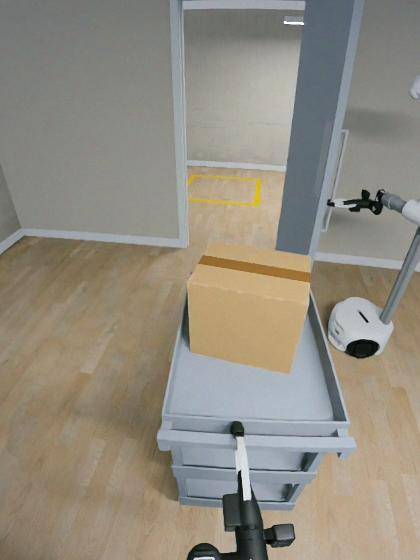

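Emit:
move(r2={"base": {"translate_m": 0.246, "strafe_m": -0.044}, "contact_limits": {"strafe_m": 0.4}}, blocking=false, cameras=[])

Emit:
wait(seconds=4, cameras=["r2_head_camera"])

Scene clock: 2094.90 s.
move: r2 moving
r1.base_odometry: x=-1.801 y=-0.968 heading=+1.201
r1.turned_by_wheels: +0.000
r1.turned_by_imu: +0.000
r1.base_tilt: forward=-1.6 right=+1.2
r1.lidar_m: 0.65 0.32 0.39 0.74 0.76 4.76 2.11 1.46 1.39 1.42 1.03 0.99
r1.base_status: not commanded
r1.joint_positions: lift_m=+0.720 arm_m=+0.000 wrist_yaw_rad=+1.220 wrist_pitch_rad=+0.002 wrist_roll_rad=+0.000 gripper_m=-0.024
r1.joint_status: not commanded
r1.measured_speeds: translate_m=+0.000 strafe_m=+0.000 rotate_rad=+0.000 lift_m=+0.000 arm_m=+0.000 wrist_yaw_rad=+0.000 wrist_pitch_rad=+0.000 wrist_roll_rad=+0.000
r1.motor_effort: lift_m=+24(24) arm_m=-4(4) wheel_0=+10(11) wheel_1=-1(2) wheel_2=+6(6)
r1.servo_current: wrist_yaw_rad=59(65) wrist_pitch_rad=46(46) wrist_roll_rad=52(65) gripper_m=65(72)
r1.contact_limits: strafe_m 0.5
r1.hand_pose: x=+0.3522 y=+0.2407 z=+0.8972 quat_wxyz=(+0.820, -0.001, +0.001, +0.573) (m; r1's base frame)
r1.wrist_depth_mm: - - 244 244 243 243 243 / - - 246 245 244 244 243 / - - 245 245 245 245 244 / - - 246 245 246 246 245 / - - 248 246 247 245 244 / - - 247 181 247 246 245 / - - 249 180 247 247 246
r2.base_odometry: x=-1.839 y=-0.191 heading=-2.736
r2.turned_by_wheels: +0.000
r2.turned_by_imu: +0.001
r2.base_tilt: forward=-0.7 right=+0.1
r2.lidar_m: 0.38 2.96 2.55 2.55 2.85 3.14 3.12 2.60 2.14 2.14 2.41 0.39
r2.base_status: translate_m moving; strafe_m moving
r2.joint_positions: lift_m=+0.686 arm_m=+0.000 wrist_yaw_rad=-0.002 wrist_pitch_rad=+0.002 wrist_roll_rad=+1.569 gripper_m=-0.018
r2.joint_status: not commanded
r2.measured_speeds: translate_m=+0.121 strafe_m=-0.019 rotate_rad=-0.001 lift_m=+0.000 arm_m=+0.000 wrist_yaw_rad=+0.006 wrist_pitch_rad=+0.000 wrist_roll_rad=+0.000
r2.motor_effort: lift_m=+21(21) arm_m=+4(4) wheel_0=+12(13) wheel_1=+7(9) wheel_2=-15(17)
r2.servo_current: wrist_yaw_rad=59(59) wrist_pitch_rad=33(46) wrist_roll_rad=39(52) gripper_m=72(78)
r2.contact_limits: strafe_m 0.4
r2.hand_pose: x=+0.4590 y=-0.0881 z=+0.8635 quat_wxyz=(+0.708, +0.706, +0.000, -0.001) (m; r2's base frame)
r2.wrist_depth_mm: - - - 157 213 - - / - 413 413 160 216 - - / - 436 433 163 223 - - / - 466 462 167 227 - - / - - 484 171 233 - - / - - 187 174 183 1661 530 / - - - 112 244 - 1255
pictures: none
No camera images: "cameras" was empty.

Scene clock: 2096.67 s.
earlier move: r2 done
r1.base_odometry: x=-1.801 y=-0.968 heading=+1.201
r1.turned_by_wheels: +0.000
r1.turned_by_imu: +0.000
r1.base_tilt: forward=-1.6 right=+1.3
r1.lidar_m: 0.66 0.36 0.37 0.65 0.75 4.75 2.08 1.45 1.37 1.43 1.07 0.99
r1.base_status: not commanded
r1.joint_positions: lift_m=+0.720 arm_m=+0.000 wrist_yaw_rad=+1.220 wrist_pitch_rad=+0.002 wrist_roll_rad=+0.000 gripper_m=-0.024
r1.joint_status: not commanded
r1.measured_speeds: translate_m=+0.000 strafe_m=+0.000 rotate_rad=+0.000 lift_m=+0.000 arm_m=+0.000 wrist_yaw_rad=+0.000 wrist_pitch_rad=+0.000 wrist_roll_rad=+0.000
r1.motor_effort: lift_m=+24(24) arm_m=-4(4) wheel_0=+10(11) wheel_1=-2(2) wheel_2=+6(7)
r1.servo_current: wrist_yaw_rad=65(78) wrist_pitch_rad=46(52) wrist_roll_rad=52(65) gripper_m=65(78)
r1.contact_limits: strafe_m 0.5
r1.hand_pose: x=+0.3522 y=+0.2407 z=+0.8972 quat_wxyz=(+0.820, -0.001, +0.001, +0.573) (m; r1's base frame)
r1.wrist_depth_mm: - - 245 244 244 244 243 / - - 246 245 245 244 244 / - - 246 245 244 246 244 / 866 - 247 246 246 245 244 / 854 - 247 246 246 245 245 / - - 247 181 246 246 246 / - 946 248 180 247 246 246
r2.base_odometry: x=-2.052 y=-0.241 heading=-2.736
r2.turned_by_wheels: +0.000
r2.turned_by_imu: +0.000
r2.base_tilt: forward=-0.7 right=+0.1
r2.lidar_m: 0.39 2.73 2.56 2.54 2.85 3.32 3.35 2.60 2.16 2.14 1.41 0.40
r2.base_status: done
r2.joint_positions: lift_m=+0.686 arm_m=+0.000 wrist_yaw_rad=-0.004 wrist_pitch_rad=+0.002 wrist_roll_rad=+1.569 gripper_m=-0.018
r2.joint_status: not commanded
r2.measured_speeds: translate_m=+0.000 strafe_m=+0.000 rotate_rad=+0.000 lift_m=+0.000 arm_m=+0.000 wrist_yaw_rad=+0.000 wrist_pitch_rad=+0.000 wrist_roll_rad=+0.000
r2.motor_effort: lift_m=+20(21) arm_m=+4(4) wheel_0=+2(19) wheel_1=+5(10) wheel_2=-7(17)
r2.servo_current: wrist_yaw_rad=46(65) wrist_pitch_rad=39(46) wrist_roll_rad=39(59) gripper_m=78(78)
r2.contact_limits: strafe_m 0.4
r2.hand_pose: x=+0.4589 y=-0.0886 z=+0.8635 quat_wxyz=(+0.708, +0.706, -0.001, -0.002) (m; r2's base frame)
r2.wrist_depth_mm: - - 1308 165 223 1537 - / - 424 424 167 226 - - / - 439 439 169 229 - - / - 469 455 172 232 - - / - - 477 174 235 - - / - - 186 175 183 750 - / - - - 112 241 1708 496
wait: 1.77 of 4 s (r2 has come to rest)
pictures: r2_head_camera
Images, in order (width x height): r2_head_camera 420x560.

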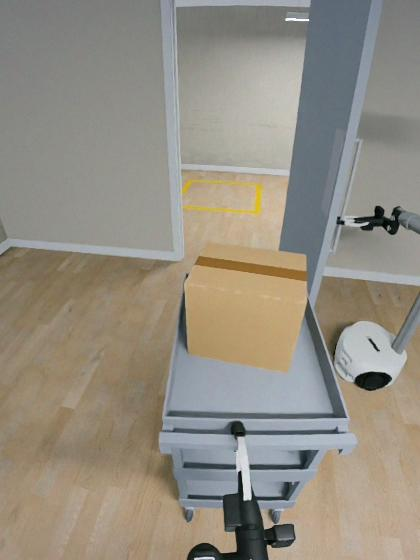

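Emit:
zoom_image(camera="r2_head_camera", region=[140, 400, 380, 480])

Scaled by 2.100 from the camera's 420x560 image, which has a finer 1200x1600 frame.

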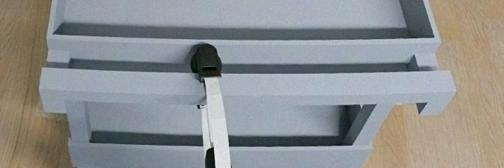

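Emit:
move(r2={"base": {"translate_m": 0.248, "strafe_m": -0.026}, "contact_limits": {"strafe_m": 0.4}}, blocking=false, cameras=[])

Emit:
wait(seconds=4, cameras=["r2_head_camera"])

Emit:
zoom_image(camera="r2_head_camera", region=[140, 400, 380, 480])

Scene clock: 2113.00 s.
move: r2 moving
r1.base_odometry: x=-1.801 y=-0.968 heading=+1.201
r1.turned_by_wheels: +0.000
r1.turned_by_imu: +0.000
r1.base_tilt: forward=-1.6 right=+1.3
r1.lidar_m: 0.64 0.35 0.37 0.63 0.74 4.76 2.09 1.45 1.39 1.42 1.06 0.98
r1.base_status: not commanded
r1.joint_positions: lift_m=+0.720 arm_m=+0.000 wrist_yaw_rad=+1.220 wrist_pitch_rad=+0.002 wrist_roll_rad=+0.000 gripper_m=-0.024
r1.joint_status: not commanded
r1.measured_speeds: translate_m=+0.000 strafe_m=+0.000 rotate_rad=+0.000 lift_m=+0.000 arm_m=+0.000 wrist_yaw_rad=+0.000 wrist_pitch_rad=+0.000 wrist_roll_rad=+0.000
r1.motor_effort: lift_m=+24(24) arm_m=-4(4) wheel_0=+10(11) wheel_1=-2(2) wheel_2=+6(6)
r1.servo_current: wrist_yaw_rad=52(72) wrist_pitch_rad=39(46) wrist_roll_rad=46(59) gripper_m=72(78)
r1.contact_limits: strafe_m 0.5
r1.hand_pose: x=+0.3522 y=+0.2407 z=+0.8972 quat_wxyz=(+0.820, -0.001, +0.001, +0.573) (m; r1's base frame)
r1.wrist_depth_mm: - - 245 244 244 242 242 / - - 246 245 244 244 244 / - - 246 245 244 244 245 / 842 - 246 246 245 245 244 / 831 - 246 246 246 246 245 / - - 247 181 246 246 246 / - 946 249 180 247 246 246
r2.base_odometry: x=-2.082 y=-0.250 heading=-2.736
r2.turned_by_wheels: +0.000
r2.turned_by_imu: +0.000
r2.base_tilt: forward=-0.8 right=+0.1
r2.lidar_m: 0.38 2.65 2.56 2.52 2.85 3.37 3.35 2.58 2.17 2.14 1.42 0.40
r2.base_status: translate_m moving; strafe_m moving
r2.joint_positions: lift_m=+0.686 arm_m=+0.000 wrist_yaw_rad=-0.004 wrist_pitch_rad=+0.002 wrist_roll_rad=+1.569 gripper_m=-0.018
r2.joint_status: not commanded
r2.measured_speeds: translate_m=+0.122 strafe_m=-0.013 rotate_rad=-0.001 lift_m=+0.000 arm_m=+0.000 wrist_yaw_rad=-0.002 wrist_pitch_rad=+0.000 wrist_roll_rad=+0.000
r2.motor_effort: lift_m=+21(21) arm_m=+4(4) wheel_0=+7(11) wheel_1=+7(7) wheel_2=-19(21)
r2.servo_current: wrist_yaw_rad=52(59) wrist_pitch_rad=39(46) wrist_roll_rad=52(59) gripper_m=72(78)
r2.contact_limits: strafe_m 0.4
r2.hand_pose: x=+0.4589 y=-0.0887 z=+0.8635 quat_wxyz=(+0.708, +0.706, -0.001, -0.002) (m; r2's base frame)
r2.wrist_depth_mm: - - 1281 165 223 1499 - / - 424 427 167 226 - - / - 439 436 169 229 - - / - 462 459 171 232 - - / - - 477 173 233 - - / - - 187 174 183 741 - / - - - 112 239 1756 500
pictures: none
No camera images: "cameras" was empty.

Scene clock: 2114.77 s.
earlier move: r2 done
r1.base_odometry: x=-1.801 y=-0.968 heading=+1.201
r1.turned_by_wheels: +0.000
r1.turned_by_imu: +0.000
r1.base_tilt: forward=-1.6 right=+1.3
r1.lidar_m: 0.64 0.34 0.38 0.58 0.75 4.76 2.12 1.47 1.40 1.42 1.04 0.98
r1.base_status: not commanded
r1.joint_positions: lift_m=+0.720 arm_m=+0.000 wrist_yaw_rad=+1.220 wrist_pitch_rad=+0.002 wrist_roll_rad=+0.000 gripper_m=-0.024
r1.joint_status: not commanded
r1.measured_speeds: translate_m=+0.000 strafe_m=+0.000 rotate_rad=+0.000 lift_m=+0.000 arm_m=+0.000 wrist_yaw_rad=+0.000 wrist_pitch_rad=+0.000 wrist_roll_rad=+0.000
r1.motor_effort: lift_m=+24(24) arm_m=-4(4) wheel_0=+10(11) wheel_1=-1(2) wheel_2=+6(6)
r1.servo_current: wrist_yaw_rad=78(78) wrist_pitch_rad=33(52) wrist_roll_rad=52(72) gripper_m=72(78)
r1.contact_limits: strafe_m 0.5
r1.hand_pose: x=+0.3522 y=+0.2407 z=+0.8972 quat_wxyz=(+0.820, -0.001, +0.001, +0.573) (m; r1's base frame)
r1.wrist_depth_mm: - - 246 244 244 243 243 / - - 246 244 244 244 243 / 609 831 247 246 245 245 244 / 609 759 247 246 246 245 245 / 597 750 247 246 246 245 245 / 512 512 247 181 246 246 245 / - 145 248 180 247 246 246
r2.base_odometry: x=-2.290 y=-0.314 heading=-2.736
r2.turned_by_wheels: +0.000
r2.turned_by_imu: -0.001
r2.base_tilt: forward=-0.7 right=+0.1
r2.lidar_m: 0.38 2.43 2.55 2.52 2.83 3.60 3.60 2.61 2.18 2.16 1.20 0.42
r2.base_status: done
r2.joint_positions: lift_m=+0.686 arm_m=+0.000 wrist_yaw_rad=-0.006 wrist_pitch_rad=+0.002 wrist_roll_rad=+1.569 gripper_m=-0.018
r2.joint_status: not commanded
r2.measured_speeds: translate_m=+0.000 strafe_m=+0.000 rotate_rad=+0.000 lift_m=+0.000 arm_m=+0.000 wrist_yaw_rad=+0.000 wrist_pitch_rad=+0.000 wrist_roll_rad=+0.000
r2.motor_effort: lift_m=+21(21) arm_m=+4(4) wheel_0=+2(11) wheel_1=+4(9) wheel_2=-8(21)
r2.servo_current: wrist_yaw_rad=59(59) wrist_pitch_rad=39(46) wrist_roll_rad=46(59) gripper_m=65(78)
r2.contact_limits: strafe_m 0.4
r2.hand_pose: x=+0.4588 y=-0.0890 z=+0.8635 quat_wxyz=(+0.708, +0.706, -0.001, -0.002) (m; r2's base frame)
r2.wrist_depth_mm: - - - 169 229 - - / - 427 427 171 230 - - / 1983 445 436 172 232 - - / - 462 455 173 235 - - / - - 473 174 235 - - / - - 186 175 183 715 - / - - - 112 238 1756 512
wait: 1.77 of 4 s (r2 has come to rest)
pictures: r2_head_camera
Images, in order (width x height): r2_head_camera 420x560.

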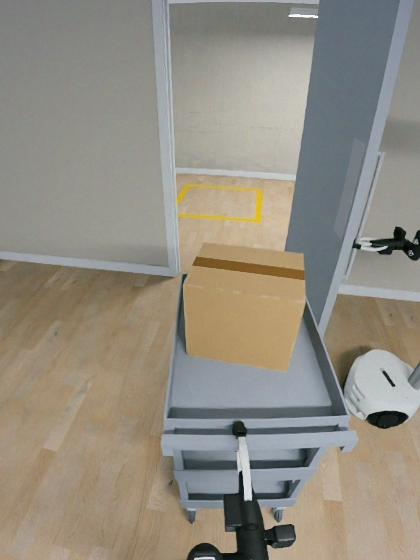

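Scaled by 2.100 from the camera's 420x560 image, which has a finer 1200x1600 frame.

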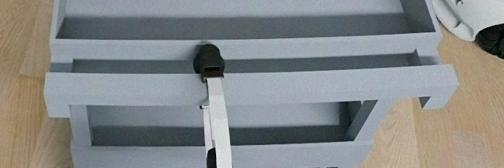

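Emit:
zoom_image(camera="r2_head_camera", region=[240, 180, 420, 420])

Scaled by 2.100 from the camera's 420x560 image, which has a finer 1200x1600 frame.

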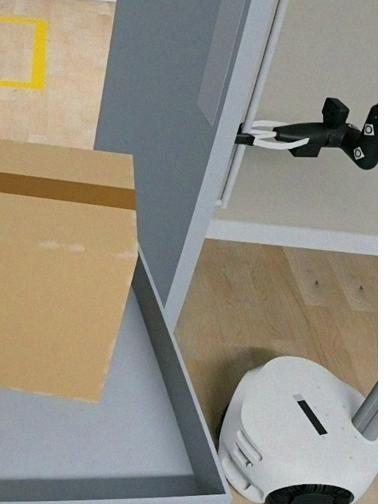

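Emit:
move(r2={"base": {"translate_m": 0.30, "strafe_m": -0.016}, "contact_limits": {"strafe_m": 0.4}}, blocking=false, cameras=[])

Emit:
wait(seconds=4, cameras=["r2_head_camera"])

Emit:
zoom_image(camera="r2_head_camera", region=[140, 400, 380, 480])

Scene clock: 2138.23 s.
move: r2 moving
r1.base_odometry: x=-1.801 y=-0.968 heading=+1.201
r1.turned_by_wheels: +0.000
r1.turned_by_imu: +0.000
r1.base_tilt: forward=-1.6 right=+1.2
r1.lidar_m: 0.64 0.32 0.38 0.61 0.72 4.78 2.09 1.44 1.39 1.44 1.04 0.97
r1.base_status: not commanded
r1.joint_positions: lift_m=+0.720 arm_m=+0.000 wrist_yaw_rad=+1.220 wrist_pitch_rad=+0.002 wrist_roll_rad=+0.000 gripper_m=-0.024
r1.joint_status: not commanded
r1.measured_speeds: translate_m=+0.000 strafe_m=+0.000 rotate_rad=+0.000 lift_m=+0.000 arm_m=+0.000 wrist_yaw_rad=+0.000 wrist_pitch_rad=+0.000 wrist_roll_rad=+0.000
r1.motor_effort: lift_m=+24(24) arm_m=-4(4) wheel_0=+11(11) wheel_1=-1(2) wheel_2=+6(6)
r1.servo_current: wrist_yaw_rad=65(65) wrist_pitch_rad=39(46) wrist_roll_rad=46(59) gripper_m=72(72)
r1.contact_limits: strafe_m 0.5
r1.hand_pose: x=+0.3522 y=+0.2407 z=+0.8972 quat_wxyz=(+0.820, -0.001, +0.001, +0.573) (m; r1's base frame)
r1.wrist_depth_mm: - - 245 244 244 243 242 / - - 246 245 244 244 243 / 585 798 247 246 245 244 244 / 585 715 247 245 245 244 245 / 585 707 247 246 246 245 245 / - 508 248 181 246 246 245 / - 152 249 180 247 246 246
r2.base_odometry: x=-2.320 y=-0.325 heading=-2.737
r2.turned_by_wheels: +0.000
r2.turned_by_imu: +0.000
r2.base_tilt: forward=-0.7 right=+0.1
r2.lidar_m: 0.38 2.39 2.52 2.52 2.84 3.62 3.60 2.60 2.20 2.18 1.15 0.41
r2.base_status: translate_m moving; strafe_m moving
r2.joint_positions: lift_m=+0.686 arm_m=+0.000 wrist_yaw_rad=-0.006 wrist_pitch_rad=+0.002 wrist_roll_rad=+1.569 gripper_m=-0.018
r2.joint_status: not commanded
r2.measured_speeds: translate_m=+0.121 strafe_m=-0.007 rotate_rad=-0.001 lift_m=+0.000 arm_m=+0.000 wrist_yaw_rad=+0.000 wrist_pitch_rad=+0.000 wrist_roll_rad=+0.000
r2.motor_effort: lift_m=+21(21) arm_m=+4(4) wheel_0=+5(9) wheel_1=+8(9) wheel_2=-17(21)
r2.servo_current: wrist_yaw_rad=46(59) wrist_pitch_rad=39(46) wrist_roll_rad=59(59) gripper_m=72(78)
r2.contact_limits: strafe_m 0.4
r2.hand_pose: x=+0.4587 y=-0.0892 z=+0.8635 quat_wxyz=(+0.708, +0.706, -0.002, -0.003) (m; r2's base frame)
r2.wrist_depth_mm: - - 1042 168 228 - - / - 427 424 170 229 - - / 1983 442 439 171 230 - - / 1921 462 459 173 234 - - / - - 477 175 235 - - / - - 187 175 184 715 - / - - - 112 238 1863 504
pictures: none
No camera images: "cameras" was empty.

Scene clock: 2140.30 s.
earlier move: r2 done
r1.base_odometry: x=-1.801 y=-0.968 heading=+1.201
r1.turned_by_wheels: +0.000
r1.turned_by_imu: +0.000
r1.base_tilt: forward=-1.6 right=+1.2
r1.lidar_m: 0.62 0.34 0.38 0.59 1.01 4.77 2.10 1.46 1.38 1.43 1.05 0.97
r1.base_status: not commanded
r1.joint_positions: lift_m=+0.720 arm_m=+0.000 wrist_yaw_rad=+1.220 wrist_pitch_rad=+0.002 wrist_roll_rad=+0.000 gripper_m=-0.024
r1.joint_status: not commanded
r1.measured_speeds: translate_m=+0.000 strafe_m=+0.000 rotate_rad=+0.000 lift_m=+0.000 arm_m=+0.000 wrist_yaw_rad=+0.000 wrist_pitch_rad=+0.000 wrist_roll_rad=+0.000
r1.motor_effort: lift_m=+24(24) arm_m=-4(4) wheel_0=+10(11) wheel_1=-1(2) wheel_2=+6(7)
r1.servo_current: wrist_yaw_rad=59(65) wrist_pitch_rad=39(46) wrist_roll_rad=65(78) gripper_m=72(78)
r1.contact_limits: strafe_m 0.5
r1.hand_pose: x=+0.3522 y=+0.2407 z=+0.8972 quat_wxyz=(+0.820, -0.001, +0.001, +0.573) (m; r1's base frame)
r1.wrist_depth_mm: - - 245 245 243 244 243 / - - 245 244 244 244 243 / - 574 246 246 245 244 244 / - 580 247 245 245 245 244 / - 580 247 246 246 245 245 / - - 247 181 246 246 245 / - 144 248 180 247 246 246
r2.base_odometry: x=-2.572 y=-0.418 heading=-2.737
r2.turned_by_wheels: +0.000
r2.turned_by_imu: -0.001
r2.base_tilt: forward=-0.7 right=+0.1
r2.lidar_m: 0.39 2.10 2.48 2.46 2.80 3.91 3.88 2.68 2.24 2.23 0.98 0.43
r2.base_status: done
r2.joint_positions: lift_m=+0.686 arm_m=+0.000 wrist_yaw_rad=-0.006 wrist_pitch_rad=+0.002 wrist_roll_rad=+1.569 gripper_m=-0.018
r2.joint_status: not commanded
r2.measured_speeds: translate_m=+0.000 strafe_m=+0.000 rotate_rad=+0.000 lift_m=+0.000 arm_m=+0.000 wrist_yaw_rad=+0.000 wrist_pitch_rad=+0.000 wrist_roll_rad=+0.000
r2.motor_effort: lift_m=+21(21) arm_m=+4(5) wheel_0=-3(11) wheel_1=+1(9) wheel_2=-2(22)
r2.servo_current: wrist_yaw_rad=59(65) wrist_pitch_rad=39(46) wrist_roll_rad=46(65) gripper_m=72(78)
r2.contact_limits: strafe_m 0.4
r2.hand_pose: x=+0.4587 y=-0.0892 z=+0.8635 quat_wxyz=(+0.708, +0.706, -0.002, -0.003) (m; r2's base frame)
r2.wrist_depth_mm: - - - 159 216 - - / - 421 415 163 220 - - / 1756 436 436 165 224 - - / 1808 473 459 170 229 - - / 1808 500 488 173 233 - - / - - 186 175 183 1661 525 / - - - 112 243 - 1205
wait: 2.07 of 4 s (r2 has come to rest)
pictures: r2_head_camera
Images, in order (width x height): r2_head_camera 420x560.

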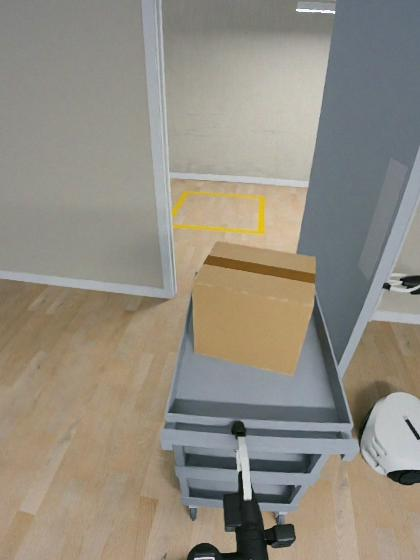

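Scaled by 2.100 from the camera's 420x560 image, which has a finer 1200x1600 frame.

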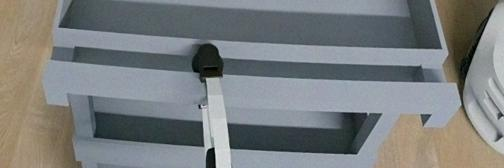

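Emit:
move(r2={"base": {"translate_m": 0.242, "strafe_m": -0.061}, "contact_limits": {"strafe_m": 0.4}}, blocking=false, cameras=[])

Emit:
wait(seconds=4, cameras=["r2_head_camera"])

Emit:
zoom_image(camera="r2_head_camera", region=[140, 400, 380, 480])

Scene clock: 2154.57 s.
move: r2 moving
r1.base_odometry: x=-1.801 y=-0.968 heading=+1.201
r1.turned_by_wheels: +0.000
r1.turned_by_imu: +0.000
r1.base_tilt: forward=-1.6 right=+1.3
r1.lidar_m: 0.67 0.36 0.36 0.58 0.96 4.77 2.09 1.46 1.40 1.41 1.04 0.98
r1.base_status: not commanded
r1.joint_positions: lift_m=+0.720 arm_m=+0.000 wrist_yaw_rad=+1.220 wrist_pitch_rad=+0.002 wrist_roll_rad=+0.000 gripper_m=-0.024
r1.joint_status: not commanded
r1.measured_speeds: translate_m=+0.000 strafe_m=+0.000 rotate_rad=+0.000 lift_m=+0.000 arm_m=+0.000 wrist_yaw_rad=+0.000 wrist_pitch_rad=+0.000 wrist_roll_rad=+0.000
r1.motor_effort: lift_m=+24(24) arm_m=-4(4) wheel_0=+10(11) wheel_1=-1(2) wheel_2=+6(6)
r1.servo_current: wrist_yaw_rad=52(65) wrist_pitch_rad=39(46) wrist_roll_rad=39(59) gripper_m=65(78)
r1.contact_limits: strafe_m 0.5
r1.hand_pose: x=+0.3522 y=+0.2407 z=+0.8972 quat_wxyz=(+0.820, -0.001, +0.001, +0.573) (m; r1's base frame)
r1.wrist_depth_mm: - - 245 244 244 244 243 / - - 245 244 245 244 243 / - 574 246 245 245 244 243 / - 585 247 245 245 245 244 / - 585 247 246 245 246 245 / - - 247 181 246 246 245 / - 153 249 180 247 247 246
r2.base_odometry: x=-2.604 y=-0.423 heading=-2.736
r2.turned_by_wheels: +0.000
r2.turned_by_imu: +0.001
r2.base_tilt: forward=-0.7 right=+0.1
r2.lidar_m: 0.39 2.08 2.48 2.47 2.78 3.93 3.89 2.66 2.23 2.21 0.94 0.42
r2.base_status: translate_m moving; strafe_m moving
r2.joint_positions: lift_m=+0.686 arm_m=+0.000 wrist_yaw_rad=-0.006 wrist_pitch_rad=+0.002 wrist_roll_rad=+1.569 gripper_m=-0.018
r2.joint_status: not commanded
r2.measured_speeds: translate_m=+0.121 strafe_m=-0.030 rotate_rad=+0.005 lift_m=+0.000 arm_m=+0.000 wrist_yaw_rad=+0.000 wrist_pitch_rad=+0.000 wrist_roll_rad=+0.000
r2.motor_effort: lift_m=+21(21) arm_m=+4(4) wheel_0=+9(13) wheel_1=+6(7) wheel_2=-16(20)
r2.servo_current: wrist_yaw_rad=46(59) wrist_pitch_rad=39(46) wrist_roll_rad=52(52) gripper_m=72(78)
r2.contact_limits: strafe_m 0.4
r2.hand_pose: x=+0.4587 y=-0.0892 z=+0.8635 quat_wxyz=(+0.708, +0.706, -0.002, -0.003) (m; r2's base frame)
r2.wrist_depth_mm: - - - 156 214 - - / - 415 418 160 216 - - / 1661 436 430 163 223 - - / 1756 469 459 167 228 - - / 1756 500 488 172 233 - - / - - 186 175 183 1661 525 / - - - 112 243 1661 1229
pictures: none
No camera images: "cameras" was empty.

Scene clock: 2156.33 s.
earlier move: r2 done
r1.base_odometry: x=-1.801 y=-0.968 heading=+1.201
r1.turned_by_wheels: +0.000
r1.turned_by_imu: +0.000
r1.base_tilt: forward=-1.6 right=+1.2
r1.lidar_m: 0.64 0.37 0.40 0.57 0.88 4.75 2.05 1.46 1.38 1.42 1.05 0.97
r1.base_status: not commanded
r1.joint_positions: lift_m=+0.720 arm_m=+0.000 wrist_yaw_rad=+1.220 wrist_pitch_rad=+0.002 wrist_roll_rad=+0.000 gripper_m=-0.024
r1.joint_status: not commanded
r1.measured_speeds: translate_m=+0.000 strafe_m=+0.000 rotate_rad=+0.000 lift_m=+0.000 arm_m=+0.000 wrist_yaw_rad=+0.000 wrist_pitch_rad=+0.000 wrist_roll_rad=+0.000
r1.motor_effort: lift_m=+24(24) arm_m=-4(4) wheel_0=+10(11) wheel_1=-1(2) wheel_2=+6(7)
r1.servo_current: wrist_yaw_rad=72(72) wrist_pitch_rad=39(52) wrist_roll_rad=46(72) gripper_m=78(78)
r1.contact_limits: strafe_m 0.5
r1.hand_pose: x=+0.3522 y=+0.2407 z=+0.8972 quat_wxyz=(+0.820, -0.001, +0.001, +0.573) (m; r1's base frame)
r1.wrist_depth_mm: - - 245 245 244 243 243 / - - 246 245 244 243 244 / - - 246 246 244 245 244 / - - 247 246 245 244 244 / 715 - 247 246 246 246 246 / - - 247 181 246 246 245 / - 469 248 180 247 246 246
r2.base_odometry: x=-2.818 y=-0.457 heading=-2.736
r2.turned_by_wheels: +0.000
r2.turned_by_imu: +0.002
r2.base_tilt: forward=-0.7 right=+0.1
r2.lidar_m: 0.40 1.85 2.49 2.46 2.83 4.14 4.18 2.62 2.22 0.98 0.81 0.41
r2.base_status: done
r2.joint_positions: lift_m=+0.686 arm_m=+0.000 wrist_yaw_rad=+0.005 wrist_pitch_rad=+0.002 wrist_roll_rad=+1.569 gripper_m=-0.018
r2.joint_status: not commanded
r2.measured_speeds: translate_m=+0.000 strafe_m=+0.000 rotate_rad=+0.000 lift_m=+0.000 arm_m=+0.000 wrist_yaw_rad=+0.000 wrist_pitch_rad=+0.000 wrist_roll_rad=+0.000
r2.motor_effort: lift_m=+21(21) arm_m=+3(4) wheel_0=+6(18) wheel_1=+4(9) wheel_2=-3(20)
r2.servo_current: wrist_yaw_rad=33(65) wrist_pitch_rad=39(52) wrist_roll_rad=52(59) gripper_m=72(78)
r2.contact_limits: strafe_m 0.4
r2.hand_pose: x=+0.4597 y=-0.0861 z=+0.8635 quat_wxyz=(+0.708, +0.706, +0.002, +0.001) (m; r2's base frame)
r2.wrist_depth_mm: - - - 151 206 - - / - 415 410 156 211 - - / - 436 436 160 219 - - / - 473 462 165 225 - - / - - 492 170 234 - - / - - 186 175 184 1537 504 / - - - 112 247 1708 1205
wait: 1.77 of 4 s (r2 has come to rest)
pictures: r2_head_camera
Images, in order (width x height): r2_head_camera 420x560.

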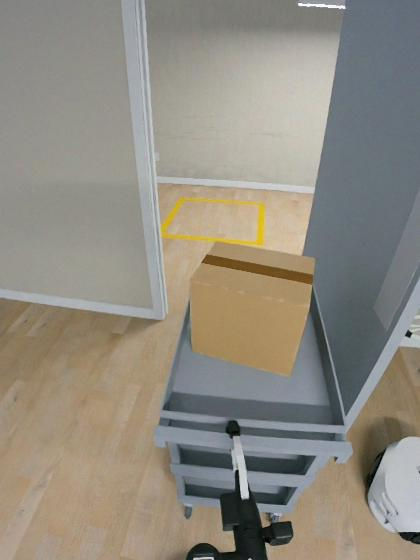

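Scaled by 2.100 from the camera's 420x560 image, which has a finer 1200x1600 frame.

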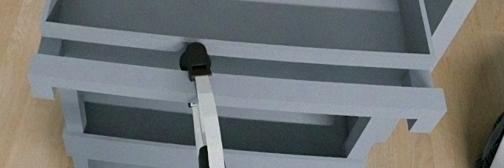

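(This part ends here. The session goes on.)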